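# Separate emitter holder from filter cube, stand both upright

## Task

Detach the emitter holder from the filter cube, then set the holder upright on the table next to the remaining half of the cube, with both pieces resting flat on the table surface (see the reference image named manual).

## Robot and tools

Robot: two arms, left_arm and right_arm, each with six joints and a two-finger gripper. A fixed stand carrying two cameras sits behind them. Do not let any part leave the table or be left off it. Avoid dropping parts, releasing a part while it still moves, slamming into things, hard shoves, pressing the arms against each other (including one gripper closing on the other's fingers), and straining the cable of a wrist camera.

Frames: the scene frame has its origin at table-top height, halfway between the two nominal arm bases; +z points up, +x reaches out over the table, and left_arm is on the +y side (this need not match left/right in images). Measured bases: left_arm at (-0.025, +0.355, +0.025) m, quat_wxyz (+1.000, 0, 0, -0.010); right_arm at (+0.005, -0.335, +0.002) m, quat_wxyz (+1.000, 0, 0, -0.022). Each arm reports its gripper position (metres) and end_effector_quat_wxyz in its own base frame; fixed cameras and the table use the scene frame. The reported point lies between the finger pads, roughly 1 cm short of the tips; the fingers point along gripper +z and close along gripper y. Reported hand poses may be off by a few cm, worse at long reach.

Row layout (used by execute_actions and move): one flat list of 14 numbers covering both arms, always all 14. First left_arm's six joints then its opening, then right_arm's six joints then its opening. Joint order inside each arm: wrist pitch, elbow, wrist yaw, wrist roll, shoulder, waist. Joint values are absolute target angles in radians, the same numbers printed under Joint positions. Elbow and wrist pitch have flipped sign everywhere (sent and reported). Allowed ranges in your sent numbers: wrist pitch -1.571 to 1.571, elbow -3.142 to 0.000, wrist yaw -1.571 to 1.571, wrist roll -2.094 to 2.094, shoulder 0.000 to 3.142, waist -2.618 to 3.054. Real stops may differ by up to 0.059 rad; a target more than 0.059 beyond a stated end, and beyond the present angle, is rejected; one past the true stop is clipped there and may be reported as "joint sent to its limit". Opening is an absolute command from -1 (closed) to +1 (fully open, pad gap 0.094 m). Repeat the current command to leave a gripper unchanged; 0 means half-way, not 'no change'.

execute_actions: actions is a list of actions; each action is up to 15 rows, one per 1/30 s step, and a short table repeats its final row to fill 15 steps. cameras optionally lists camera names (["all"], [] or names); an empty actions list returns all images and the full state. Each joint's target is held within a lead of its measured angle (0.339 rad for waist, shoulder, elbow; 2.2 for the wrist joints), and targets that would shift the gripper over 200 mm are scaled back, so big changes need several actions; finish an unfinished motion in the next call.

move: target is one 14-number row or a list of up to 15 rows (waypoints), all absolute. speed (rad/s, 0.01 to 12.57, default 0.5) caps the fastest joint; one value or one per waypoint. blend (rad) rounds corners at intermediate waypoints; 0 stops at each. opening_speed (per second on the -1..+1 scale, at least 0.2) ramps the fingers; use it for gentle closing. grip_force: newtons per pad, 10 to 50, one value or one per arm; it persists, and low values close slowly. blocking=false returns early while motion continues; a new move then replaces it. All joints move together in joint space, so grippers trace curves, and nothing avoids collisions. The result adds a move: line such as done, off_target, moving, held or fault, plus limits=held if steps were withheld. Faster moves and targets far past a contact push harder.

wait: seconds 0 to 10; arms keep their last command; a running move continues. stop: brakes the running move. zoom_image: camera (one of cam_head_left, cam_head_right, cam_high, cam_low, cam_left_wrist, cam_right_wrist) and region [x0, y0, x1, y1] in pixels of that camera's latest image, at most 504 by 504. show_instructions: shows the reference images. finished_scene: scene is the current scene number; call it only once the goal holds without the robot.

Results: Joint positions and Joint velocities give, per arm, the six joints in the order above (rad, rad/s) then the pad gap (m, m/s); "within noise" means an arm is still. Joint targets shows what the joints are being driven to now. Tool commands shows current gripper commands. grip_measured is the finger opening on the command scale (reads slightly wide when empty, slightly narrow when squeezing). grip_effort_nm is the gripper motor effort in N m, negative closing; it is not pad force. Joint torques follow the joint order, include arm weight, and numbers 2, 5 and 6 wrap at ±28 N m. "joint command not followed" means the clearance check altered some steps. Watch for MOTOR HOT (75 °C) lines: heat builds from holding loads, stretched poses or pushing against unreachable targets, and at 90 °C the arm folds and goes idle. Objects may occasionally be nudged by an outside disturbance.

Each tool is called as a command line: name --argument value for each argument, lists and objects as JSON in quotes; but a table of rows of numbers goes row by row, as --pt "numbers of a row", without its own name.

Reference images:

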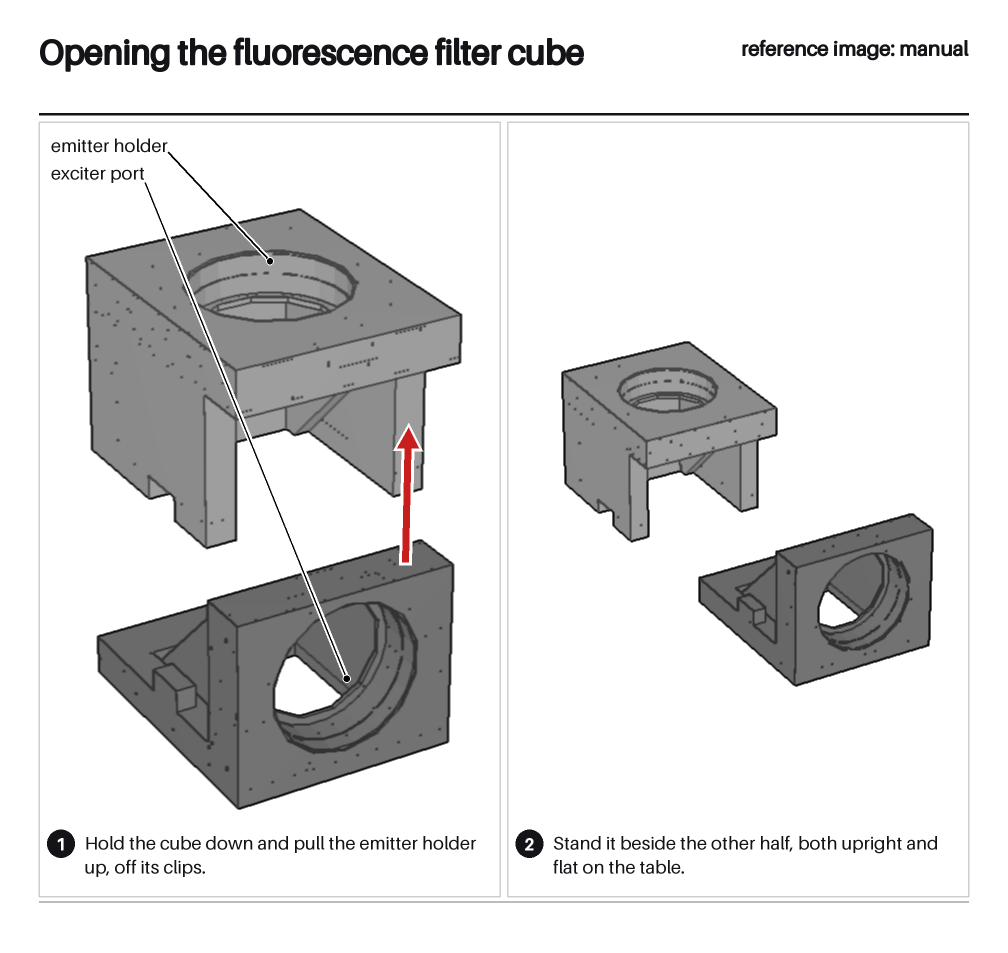

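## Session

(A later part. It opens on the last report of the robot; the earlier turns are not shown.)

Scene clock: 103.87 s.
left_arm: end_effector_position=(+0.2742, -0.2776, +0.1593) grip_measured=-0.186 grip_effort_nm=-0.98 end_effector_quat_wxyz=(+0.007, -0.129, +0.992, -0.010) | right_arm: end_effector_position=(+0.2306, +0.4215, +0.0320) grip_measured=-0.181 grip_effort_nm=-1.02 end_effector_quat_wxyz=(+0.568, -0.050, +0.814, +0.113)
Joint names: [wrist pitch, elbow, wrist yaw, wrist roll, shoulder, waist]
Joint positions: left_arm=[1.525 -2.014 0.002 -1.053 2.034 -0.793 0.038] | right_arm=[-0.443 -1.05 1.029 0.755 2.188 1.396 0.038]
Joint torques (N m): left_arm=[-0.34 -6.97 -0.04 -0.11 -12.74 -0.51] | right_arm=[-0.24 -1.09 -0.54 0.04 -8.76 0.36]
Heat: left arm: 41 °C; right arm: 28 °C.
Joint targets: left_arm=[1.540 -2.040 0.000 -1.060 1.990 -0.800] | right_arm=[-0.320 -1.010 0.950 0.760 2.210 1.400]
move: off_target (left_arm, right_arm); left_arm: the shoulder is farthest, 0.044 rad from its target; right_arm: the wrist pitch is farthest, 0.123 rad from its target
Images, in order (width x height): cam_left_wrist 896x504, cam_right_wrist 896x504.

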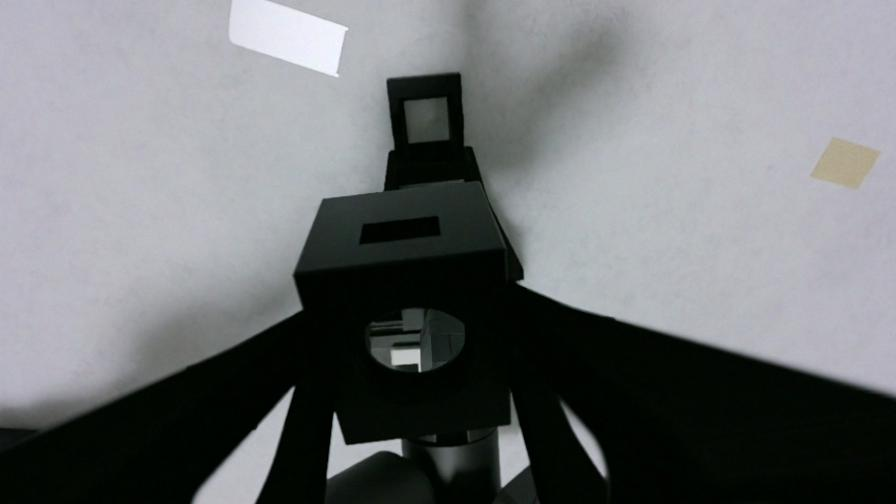

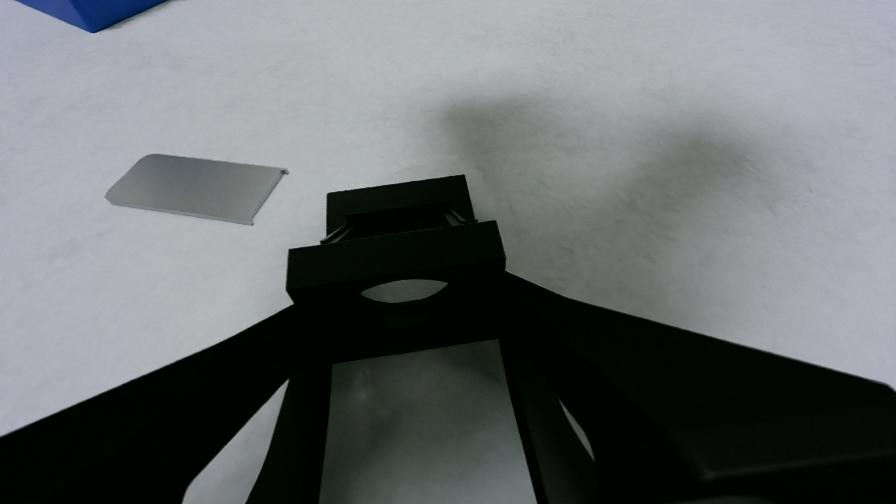

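move --pt "1.54 -2.04 0 -1.06 1.99 -0.80 -0.4 -0.42 -1.03 1.0 0.755 2.165 1.397 -0.4" --pt "1.54 -2.04 0 -1.06 1.99 -0.80 -0.4 -0.43 -1.03 1.0 0.755 2.165 1.397 0.6" --speed 0.2 --opening_speed 0.6 --cameras '["cam_right_wrist","cam_left_wrist"]'

Scene clock: 107.93 s.
left_arm: end_effector_position=(+0.2741, -0.2775, +0.1592) grip_measured=-0.186 grip_effort_nm=-0.98 end_effector_quat_wxyz=(+0.007, -0.129, +0.992, -0.010) | right_arm: end_effector_position=(+0.2301, +0.4269, +0.0363) grip_measured=+0.597 grip_effort_nm=0.16 end_effector_quat_wxyz=(+0.567, -0.049, +0.812, +0.127)
Joint names: [wrist pitch, elbow, wrist yaw, wrist roll, shoulder, waist]
Joint positions: left_arm=[1.526 -2.014 0.002 -1.053 2.034 -0.793 0.038] | right_arm=[-0.472 -1.05 1.014 0.744 2.183 1.396 0.075]
Joint torques (N m): left_arm=[-0.37 -6.91 -0.04 -0.11 -12.81 -0.49] | right_arm=[-1.03 -2.96 0.19 0.1 -12.05 0.09]
Heat: left arm: 40 °C; right arm: 27 °C.
Joint targets: left_arm=[1.540 -2.040 0.000 -1.060 1.990 -0.800] | right_arm=[-0.430 -1.030 1.000 0.755 2.165 1.397]
move: off_target (left_arm, right_arm); left_arm: the shoulder is farthest, 0.044 rad from its target; right_arm: the wrist pitch is farthest, 0.042 rad from its target
Images, in order (width x height): cam_left_wrist 896x504, cam_right_wrist 896x504.

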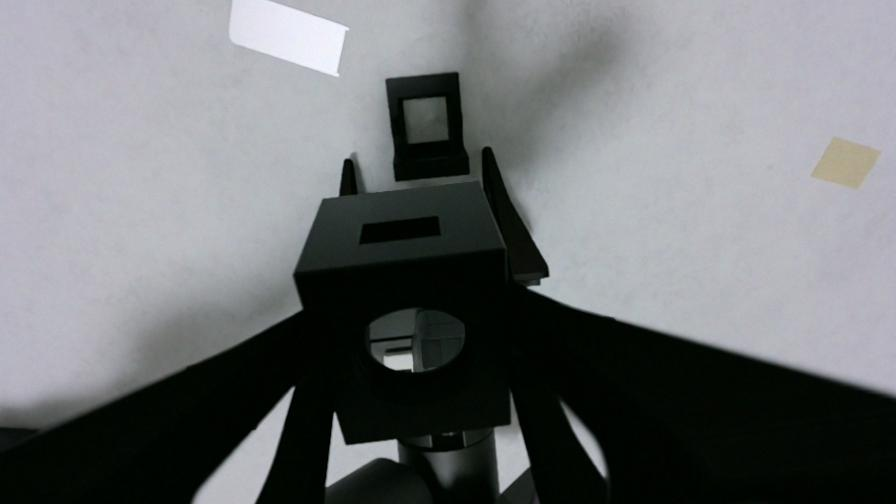

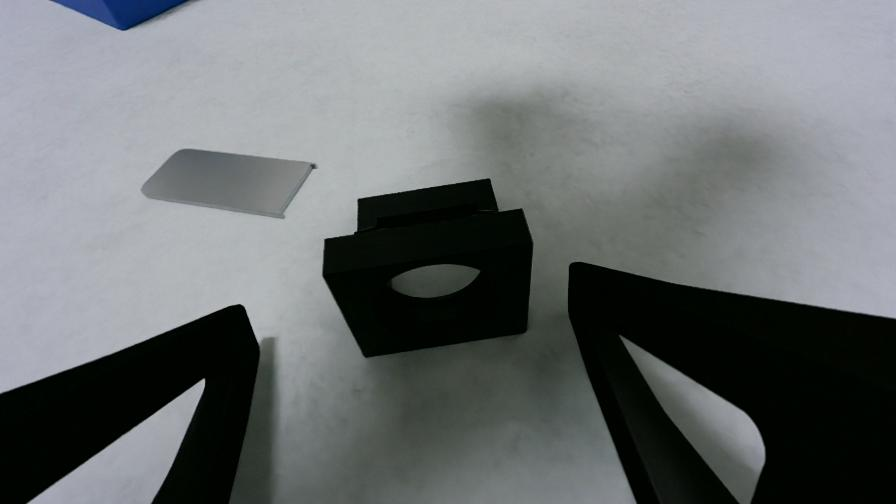

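move --pt "1.54 -2.04 0 -1.06 1.99 -0.80 -0.4 -0.19 -1.035 1.035 0.94 2.12 1.46 0.6" --pt "1.54 -2.04 0 -1.06 1.99 -0.80 -0.4 0.255 -1.139 1.10 1.1 2.0 1.65 0.6" --pt "1.54 -2.04 0 -1.06 1.99 -0.80 -0.4 0.4 -1.18 1.0 1.1 1.3 2.2 0.6" --speed 0.4 --blend 0.04

move --pt "1.54 -2.04 0 -1.29 1.99 -1.03 -0.4 0.4 -1.18 1.0 1.1 1.3 2.2 0.6" --pt "1.235 -2.065 0 -1.295 2.39 -1.035 -0.4 0.4 -1.18 1.0 1.1 1.3 2.2 0.6" --speed 0.35 --blend 0.04 --cameras '["cam_left_wrist","cam_head_left","cam_low"]'

zoom_image --camera "cam_low" --region '[420, 220, 520, 300]'

Scene clock: 113.57 s.
left_arm: end_effector_position=(+0.2741, -0.2775, +0.1592) grip_measured=-0.186 grip_effort_nm=-0.98 end_effector_quat_wxyz=(+0.007, -0.129, +0.992, -0.010) | right_arm: end_effector_position=(-0.0835, +0.3715, +0.3073) grip_measured=+0.597 grip_effort_nm=0.15 end_effector_quat_wxyz=(+0.378, -0.204, +0.775, +0.463)
Joint names: [wrist pitch, elbow, wrist yaw, wrist roll, shoulder, waist]
Joint positions: left_arm=[1.526 -2.014 0.002 -1.053 2.034 -0.793 0.038] | right_arm=[0.384 -1.157 0.982 1.091 1.314 2.194 0.075]
Joint torques (N m): left_arm=[-0.38 -6.95 -0.04 -0.13 -12.79 -0.49] | right_arm=[-1.37 -9.24 0.49 0.06 -6.02 0.47]
Heat: left arm: 39 °C; right arm: 27 °C.
Joint targets: left_arm=[1.540 -2.040 0.000 -1.060 1.990 -0.800] | right_arm=[0.400 -1.180 1.000 1.100 1.300 2.200]
move: off_target (left_arm); left_arm: the shoulder is farthest, 0.044 rad from its target

Scene clock: 116.00 s.
left_arm: end_effector_position=(+0.2354, -0.3921, +0.0260) grip_measured=-0.186 grip_effort_nm=-0.98 end_effector_quat_wxyz=(-0.006, -0.128, +0.992, +0.006) | right_arm: end_effector_position=(-0.0835, +0.3715, +0.3072) grip_measured=+0.597 grip_effort_nm=0.14 end_effector_quat_wxyz=(+0.378, -0.205, +0.775, +0.463)
Joint names: [wrist pitch, elbow, wrist yaw, wrist roll, shoulder, waist]
Joint positions: left_arm=[1.248 -2.039 0.006 -1.287 2.377 -1.03 0.038] | right_arm=[0.384 -1.157 0.982 1.091 1.314 2.194 0.075]
Joint torques (N m): left_arm=[-0.57 -7.04 -0.09 -0.11 -11.18 -0.35] | right_arm=[-1.36 -9.31 0.49 0.07 -6.01 0.47]
Heat: left arm: 38 °C; right arm: 27 °C.
Joint targets: left_arm=[1.235 -2.065 0.000 -1.295 2.390 -1.035] | right_arm=[0.400 -1.180 1.000 1.100 1.300 2.200]
move: done
Images, in order (width x height): cam_head_left 896x504, cam_low 896x504, cam_left_wrist 896x504.

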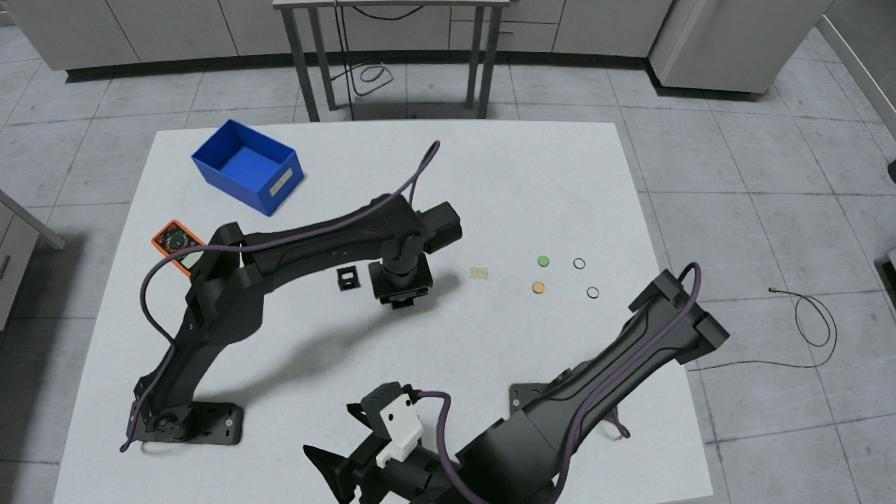

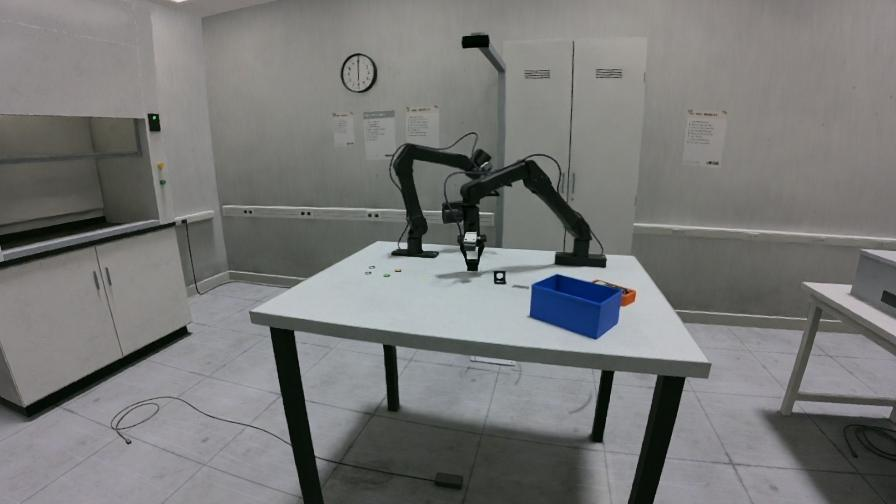

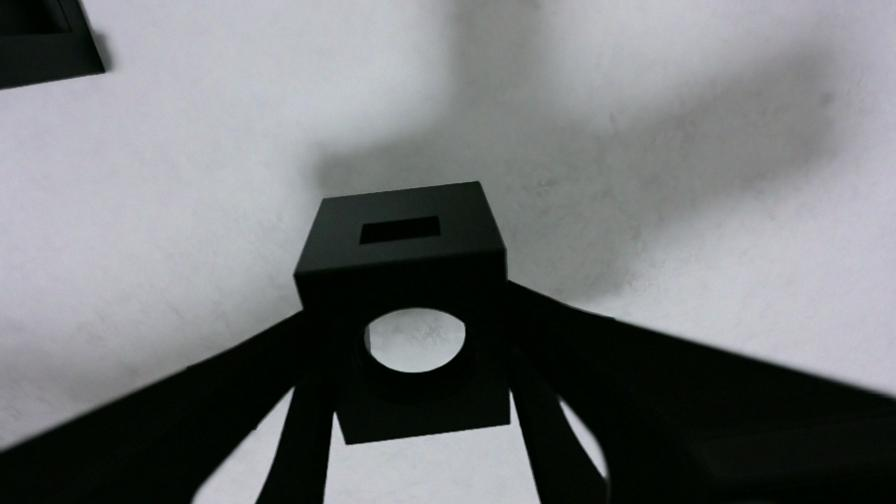

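Scaled by 5.040 from the camera's 896x504 image, which has a finer 1280x720 frame.

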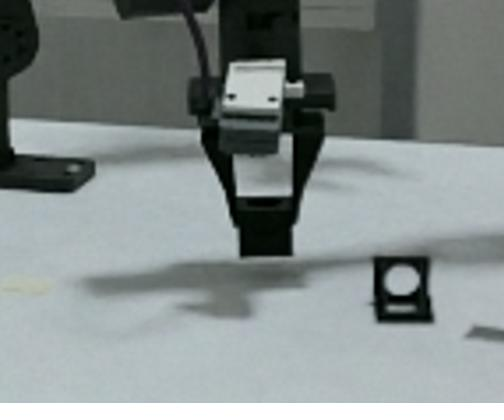

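move --pt "1.18 -2.005 0 -1.295 2.397 -1.035 -0.4 0.4 -1.18 1.0 1.1 1.3 2.2 0.6" --pt "1.155 -1.98 0 -1.295 2.399 -1.035 -0.4 0.4 -1.18 1.0 1.1 1.3 2.2 0.6" --speed 0.08 --blend 0.01 --cameras '["cam_low","cam_head_left"]'

zoom_image --camera "cam_low" --region '[400, 200, 540, 300]'

Scene clock: 118.47 s.
left_arm: end_effector_position=(+0.2383, -0.3970, +0.0133) grip_measured=-0.186 grip_effort_nm=-0.98 end_effector_quat_wxyz=(+0.000, -0.128, +0.992, -0.007) | right_arm: end_effector_position=(-0.0835, +0.3715, +0.3072) grip_measured=+0.597 grip_effort_nm=0.14 end_effector_quat_wxyz=(+0.378, -0.205, +0.775, +0.463)
Joint names: [wrist pitch, elbow, wrist yaw, wrist roll, shoulder, waist]
Joint positions: left_arm=[1.169 -1.988 0.006 -1.287 2.377 -1.03 0.038] | right_arm=[0.384 -1.157 0.982 1.091 1.314 2.194 0.075]
Joint torques (N m): left_arm=[-0.6 -4.26 -0.09 -0.12 -10.56 -0.34] | right_arm=[-1.37 -9.26 0.52 0.1 -5.98 0.44]
Heat: left arm: 38 °C; right arm: 27 °C.
Joint targets: left_arm=[1.155 -1.980 0.000 -1.295 2.399 -1.035] | right_arm=[0.400 -1.180 1.000 1.100 1.300 2.200]
move: done
Images, in order (width x height): cam_head_left 896x504, cam_low 896x504.

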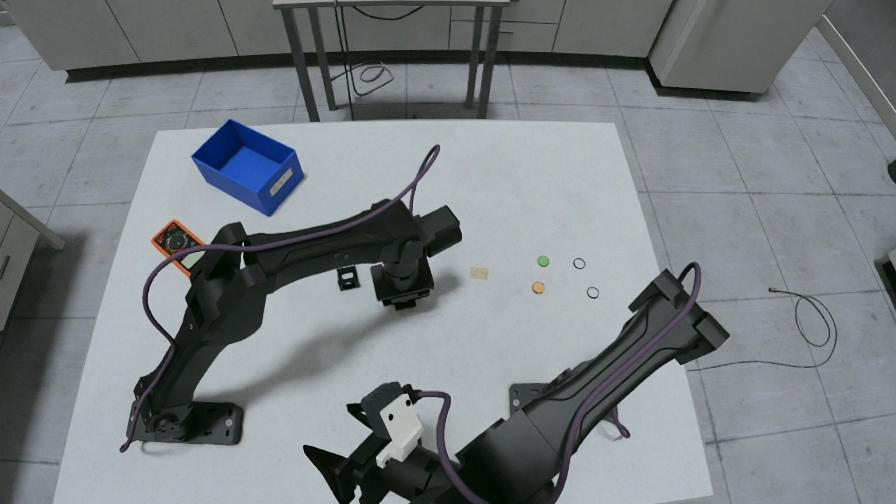

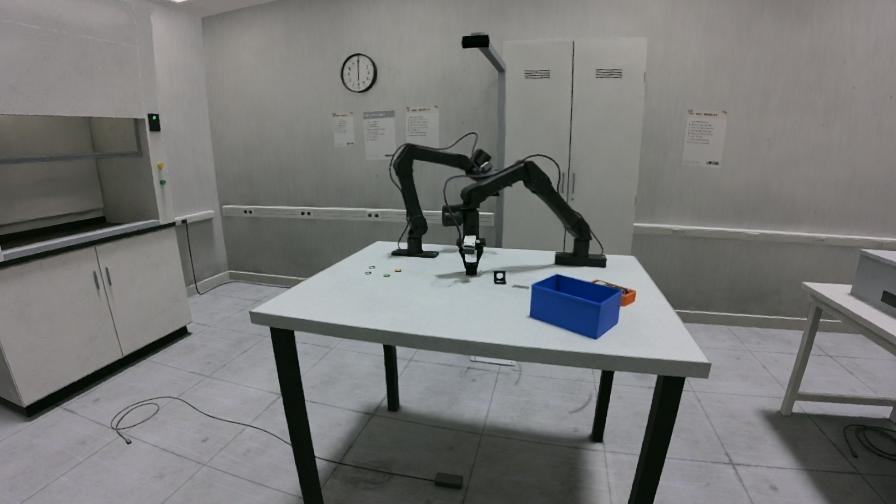

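Scaled by 3.600 from the camera's 896x504 image, which has a finer 1280x720 frame.

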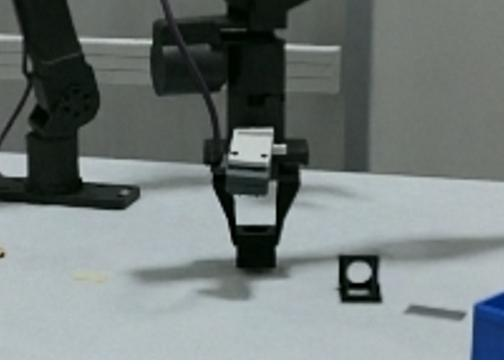

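move --pt "1.142 -1.965 0 -1.295 2.403 -1.035 -0.4 0.4 -1.18 1.0 1.1 1.3 2.2 0.6" --pt "1.136 -1.958 0 -1.295 2.405 -1.035 -0.4 0.4 -1.18 1.0 1.1 1.3 2.2 0.6" --speed 0.05 --blend 0.01 --cameras '["cam_low","cam_left_wrist"]'

zoom_image --camera "cam_low" --region '[430, 240, 510, 300]'

Scene clock: 119.77 s.
left_arm: end_effector_position=(+0.2376, -0.3958, +0.0080) grip_measured=-0.186 grip_effort_nm=-0.98 end_effector_quat_wxyz=(-0.001, -0.128, +0.992, -0.006) | right_arm: end_effector_position=(-0.0835, +0.3715, +0.3072) grip_measured=+0.597 grip_effort_nm=0.14 end_effector_quat_wxyz=(+0.378, -0.205, +0.775, +0.463)
Joint names: [wrist pitch, elbow, wrist yaw, wrist roll, shoulder, waist]
Joint positions: left_arm=[1.15 -1.967 0.006 -1.287 2.377 -1.03 0.038] | right_arm=[0.384 -1.157 0.982 1.091 1.314 2.194 0.075]
Joint torques (N m): left_arm=[-0.66 -4.25 -0.09 -0.11 -10.11 -0.35] | right_arm=[-1.37 -9.28 0.5 0.09 -6 0.46]
Heat: left arm: 38 °C; right arm: 27 °C.
Joint targets: left_arm=[1.136 -1.958 0.000 -1.295 2.405 -1.035] | right_arm=[0.400 -1.180 1.000 1.100 1.300 2.200]
move: done; blend cut to 0.0035 rad at target 1
Images, in order (width x height): cam_low 896x504, cam_left_wrist 896x504.

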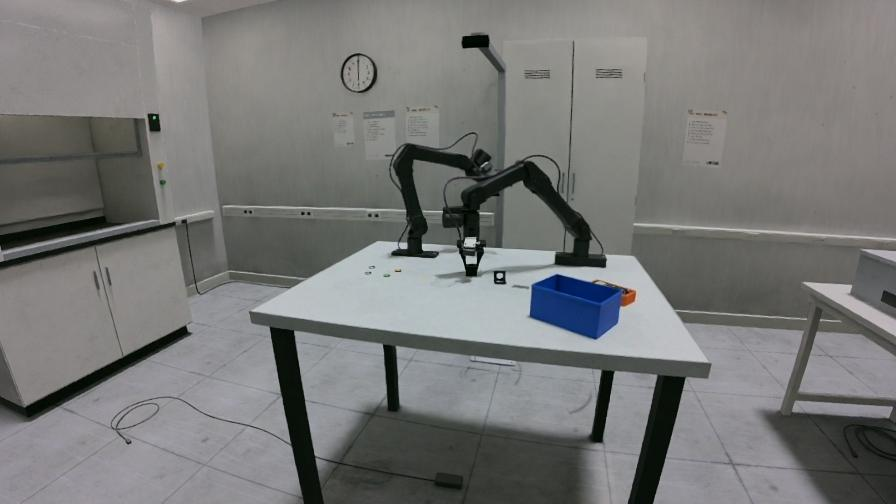

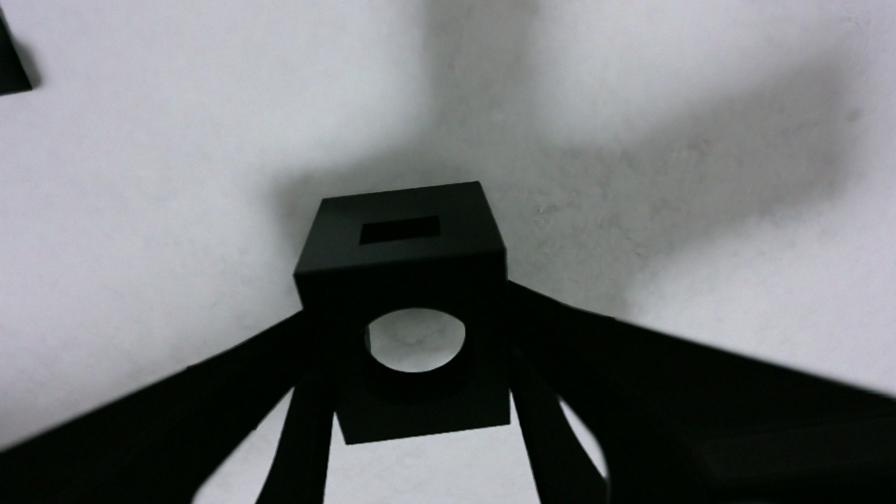

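Scaled by 6.300 from the camera's 896x504 image, which has a finer 1280x720 frame.

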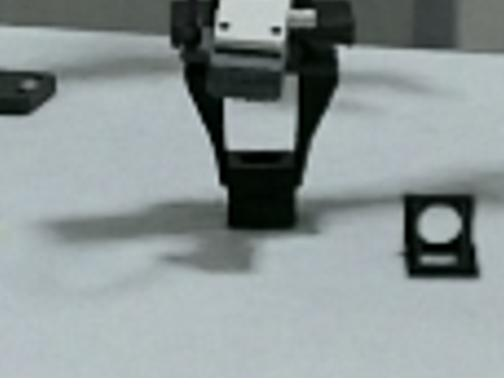

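move --pt "1.130 -1.951 0 -1.295 2.409 -1.035 -0.4 0.4 -1.18 1.0 1.1 1.3 2.2 0.6" --pt "1.126 -1.946 0 -1.295 2.411 -1.035 -0.4 0.4 -1.18 1.0 1.1 1.3 2.2 0.6" --speed 0.05 --blend 0.01 --cameras '["cam_low"]'

zoom_image --camera "cam_low" --region '[430, 240, 510, 300]'

Scene clock: 120.80 s.
left_arm: end_effector_position=(+0.2377, -0.3960, +0.0072) grip_measured=-0.186 grip_effort_nm=-0.98 end_effector_quat_wxyz=(+0.000, -0.128, +0.992, -0.007) | right_arm: end_effector_position=(-0.0835, +0.3715, +0.3072) grip_measured=+0.597 grip_effort_nm=0.15 end_effector_quat_wxyz=(+0.378, -0.205, +0.775, +0.463)
Joint names: [wrist pitch, elbow, wrist yaw, wrist roll, shoulder, waist]
Joint positions: left_arm=[1.145 -1.964 0.006 -1.287 2.377 -1.03 0.038] | right_arm=[0.384 -1.157 0.982 1.091 1.314 2.194 0.075]
Joint torques (N m): left_arm=[-0.72 -3.54 -0.08 -0.11 -9.7 -0.32] | right_arm=[-1.37 -9.25 0.49 0.08 -5.98 0.42]
Heat: left arm: 37 °C; right arm: 27 °C.
Joint targets: left_arm=[1.126 -1.946 0.000 -1.295 2.411 -1.035] | right_arm=[0.400 -1.180 1.000 1.100 1.300 2.200]
move: done; blend cut to 0.0025 rad at target 1
Images, in order (width x height): cam_low 896x504.

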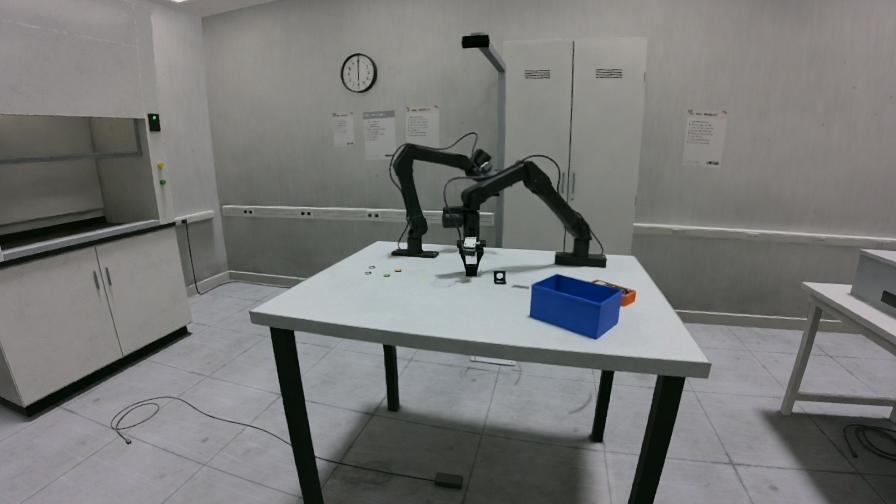

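Scaled by 6.300 from the camera's 896x504 image, which has a finer 1280x720 frame.

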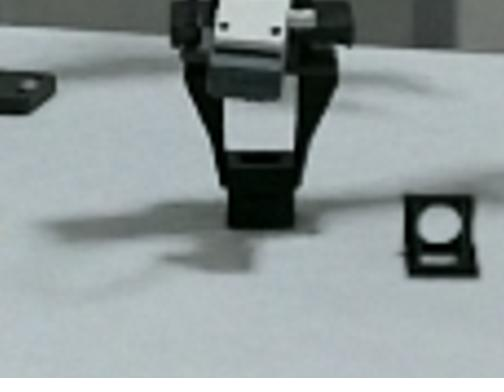

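move --pt "1.132 -1.953 0 -1.295 2.408 -1.035 -0.4 0.4 -1.18 1.0 1.1 1.3 2.2 0.6" --pt "1.132 -1.953 0 -1.295 2.408 -1.035 0.5 0.4 -1.18 1.0 1.1 1.3 2.2 0.6" --opening_speed 0.5 --cameras '["cam_low","cam_left_wrist"]'

zoom_image --camera "cam_low" --region '[430, 240, 510, 300]'

Scene clock: 123.93 s.
left_arm: end_effector_position=(+0.2376, -0.3959, +0.0063) grip_measured=+0.498 grip_effort_nm=0.14 end_effector_quat_wxyz=(-0.001, -0.128, +0.992, -0.006) | right_arm: end_effector_position=(-0.0835, +0.3715, +0.3072) grip_measured=+0.597 grip_effort_nm=0.14 end_effector_quat_wxyz=(+0.378, -0.205, +0.775, +0.463)
Joint names: [wrist pitch, elbow, wrist yaw, wrist roll, shoulder, waist]
Joint positions: left_arm=[1.145 -1.964 0.006 -1.288 2.379 -1.03 0.07] | right_arm=[0.384 -1.157 0.982 1.091 1.314 2.194 0.075]
Joint torques (N m): left_arm=[-0.62 -4.04 -0.08 -0.11 -10.04 -0.34] | right_arm=[-1.35 -9.22 0.5 0.08 -6 0.44]
Heat: left arm: 37 °C; right arm: 27 °C.
Joint targets: left_arm=[1.132 -1.953 0.000 -1.295 2.408 -1.035] | right_arm=[0.400 -1.180 1.000 1.100 1.300 2.200]
move: done
Images, in order (width x height): cam_low 896x504, cam_left_wrist 896x504.

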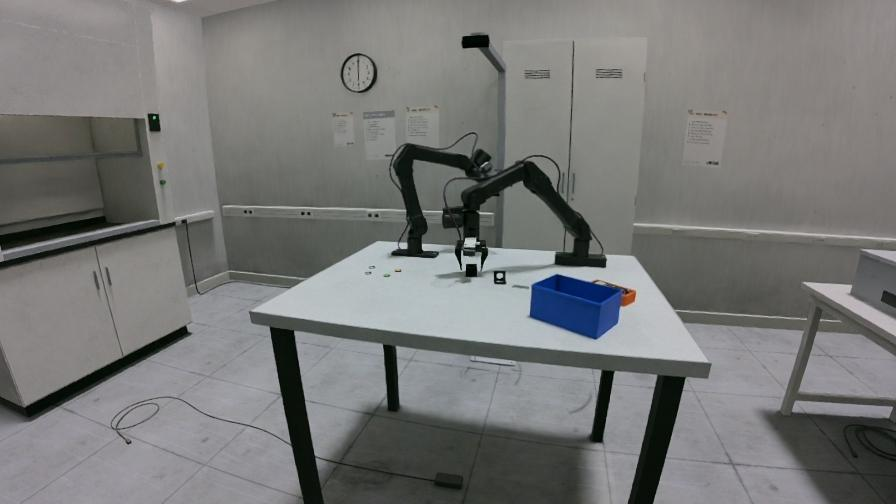

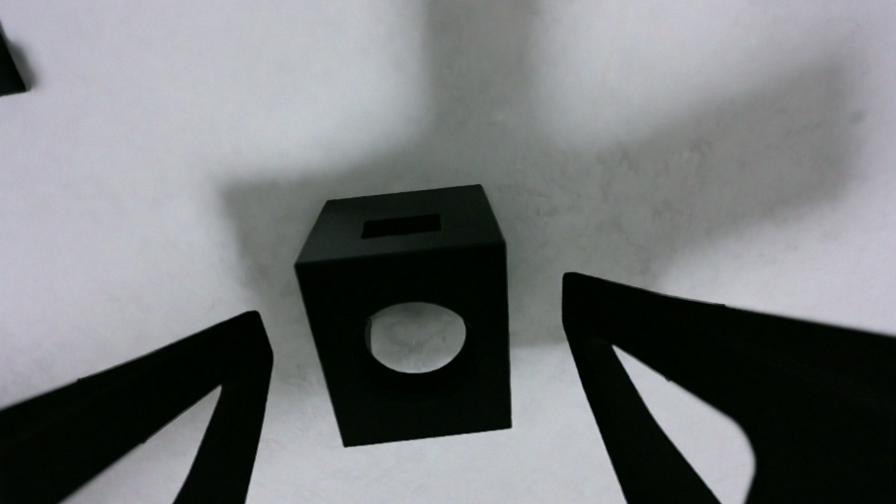

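Scaled by 6.300 from the camera's 896x504 image, which has a finer 1280x720 frame.

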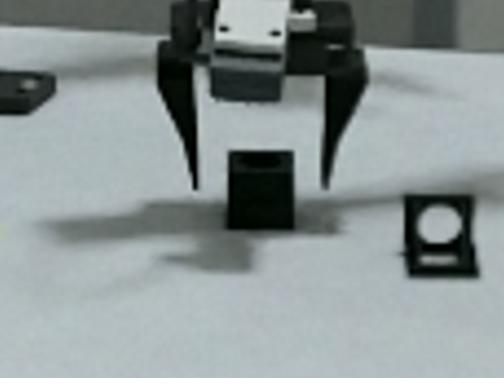

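move --pt "1.235 -2.065 0 -1.295 2.39 -1.035 0.5 0.4 -1.18 1.0 1.1 1.3 2.2 0.6" --pt "1.45 -2.2 0 -1.295 2.29 -1.035 0.5 0.4 -1.18 1.0 1.1 1.3 2.2 0.6" --pt "1.54 -2.04 0 -1.29 1.99 -1.03 0.5 0.4 -1.18 1.0 1.1 1.3 2.2 0.6" --speed 0.3 --blend 0.04 --cameras '["cam_low","cam_left_wrist"]'

zoom_image --camera "cam_low" --region '[430, 240, 510, 300]'

Scene clock: 126.90 s.
left_arm: end_effector_position=(+0.2042, -0.3402, +0.1742) grip_measured=+0.498 grip_effort_nm=0.13 end_effector_quat_wxyz=(+0.013, -0.128, +0.991, -0.037) | right_arm: end_effector_position=(-0.0835, +0.3715, +0.3072) grip_measured=+0.597 grip_effort_nm=0.15 end_effector_quat_wxyz=(+0.378, -0.205, +0.775, +0.463)
Joint names: [wrist pitch, elbow, wrist yaw, wrist roll, shoulder, waist]
Joint positions: left_arm=[1.525 -2.051 0.006 -1.288 2.02 -1.03 0.07] | right_arm=[0.384 -1.157 0.982 1.091 1.314 2.194 0.075]
Joint torques (N m): left_arm=[-0.48 -4 -0.09 -0.05 -11.64 0.01] | right_arm=[-1.37 -9.24 0.5 0.07 -6 0.43]
Heat: left arm: 36 °C; right arm: 27 °C.
Joint targets: left_arm=[1.540 -2.040 0.000 -1.290 1.990 -1.030] | right_arm=[0.400 -1.180 1.000 1.100 1.300 2.200]
move: done
Images, in order (width x height): cam_low 896x504, cam_left_wrist 896x504.

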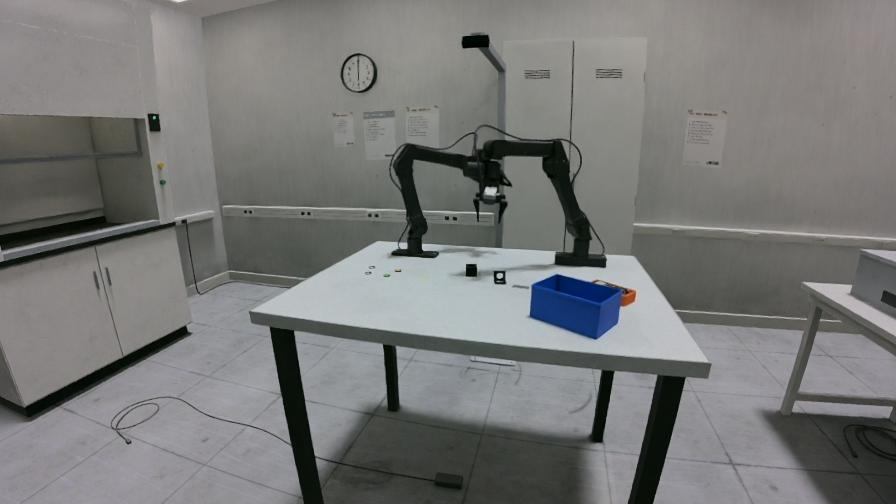

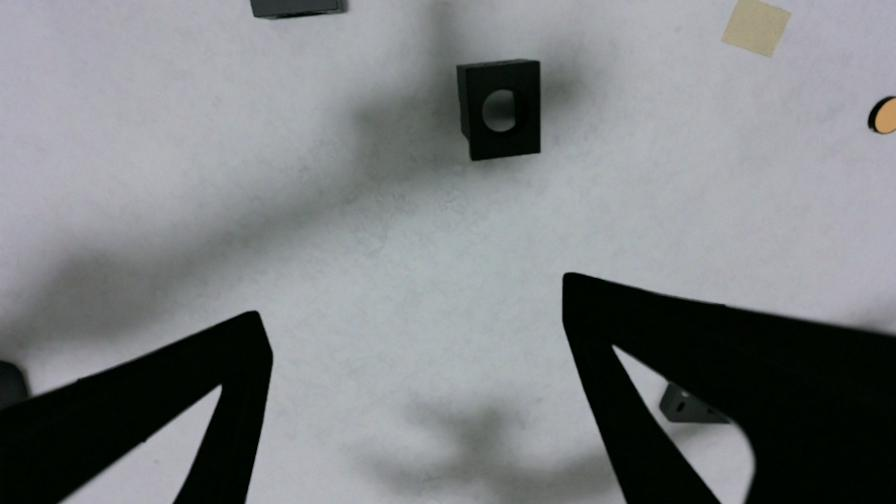

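Scaled by 6.300 from the camera's 896x504 image, which has a finer 1280x720 frame.

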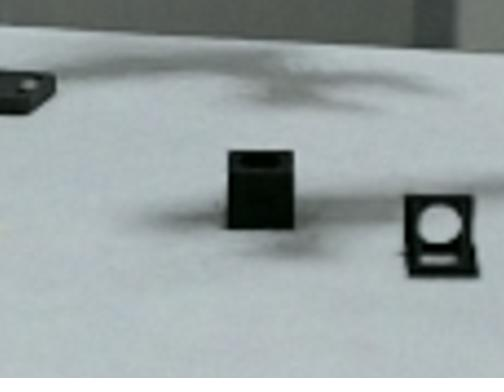

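Both stand upright.

finished_scene --scene 2

The scene is finished: the task was done.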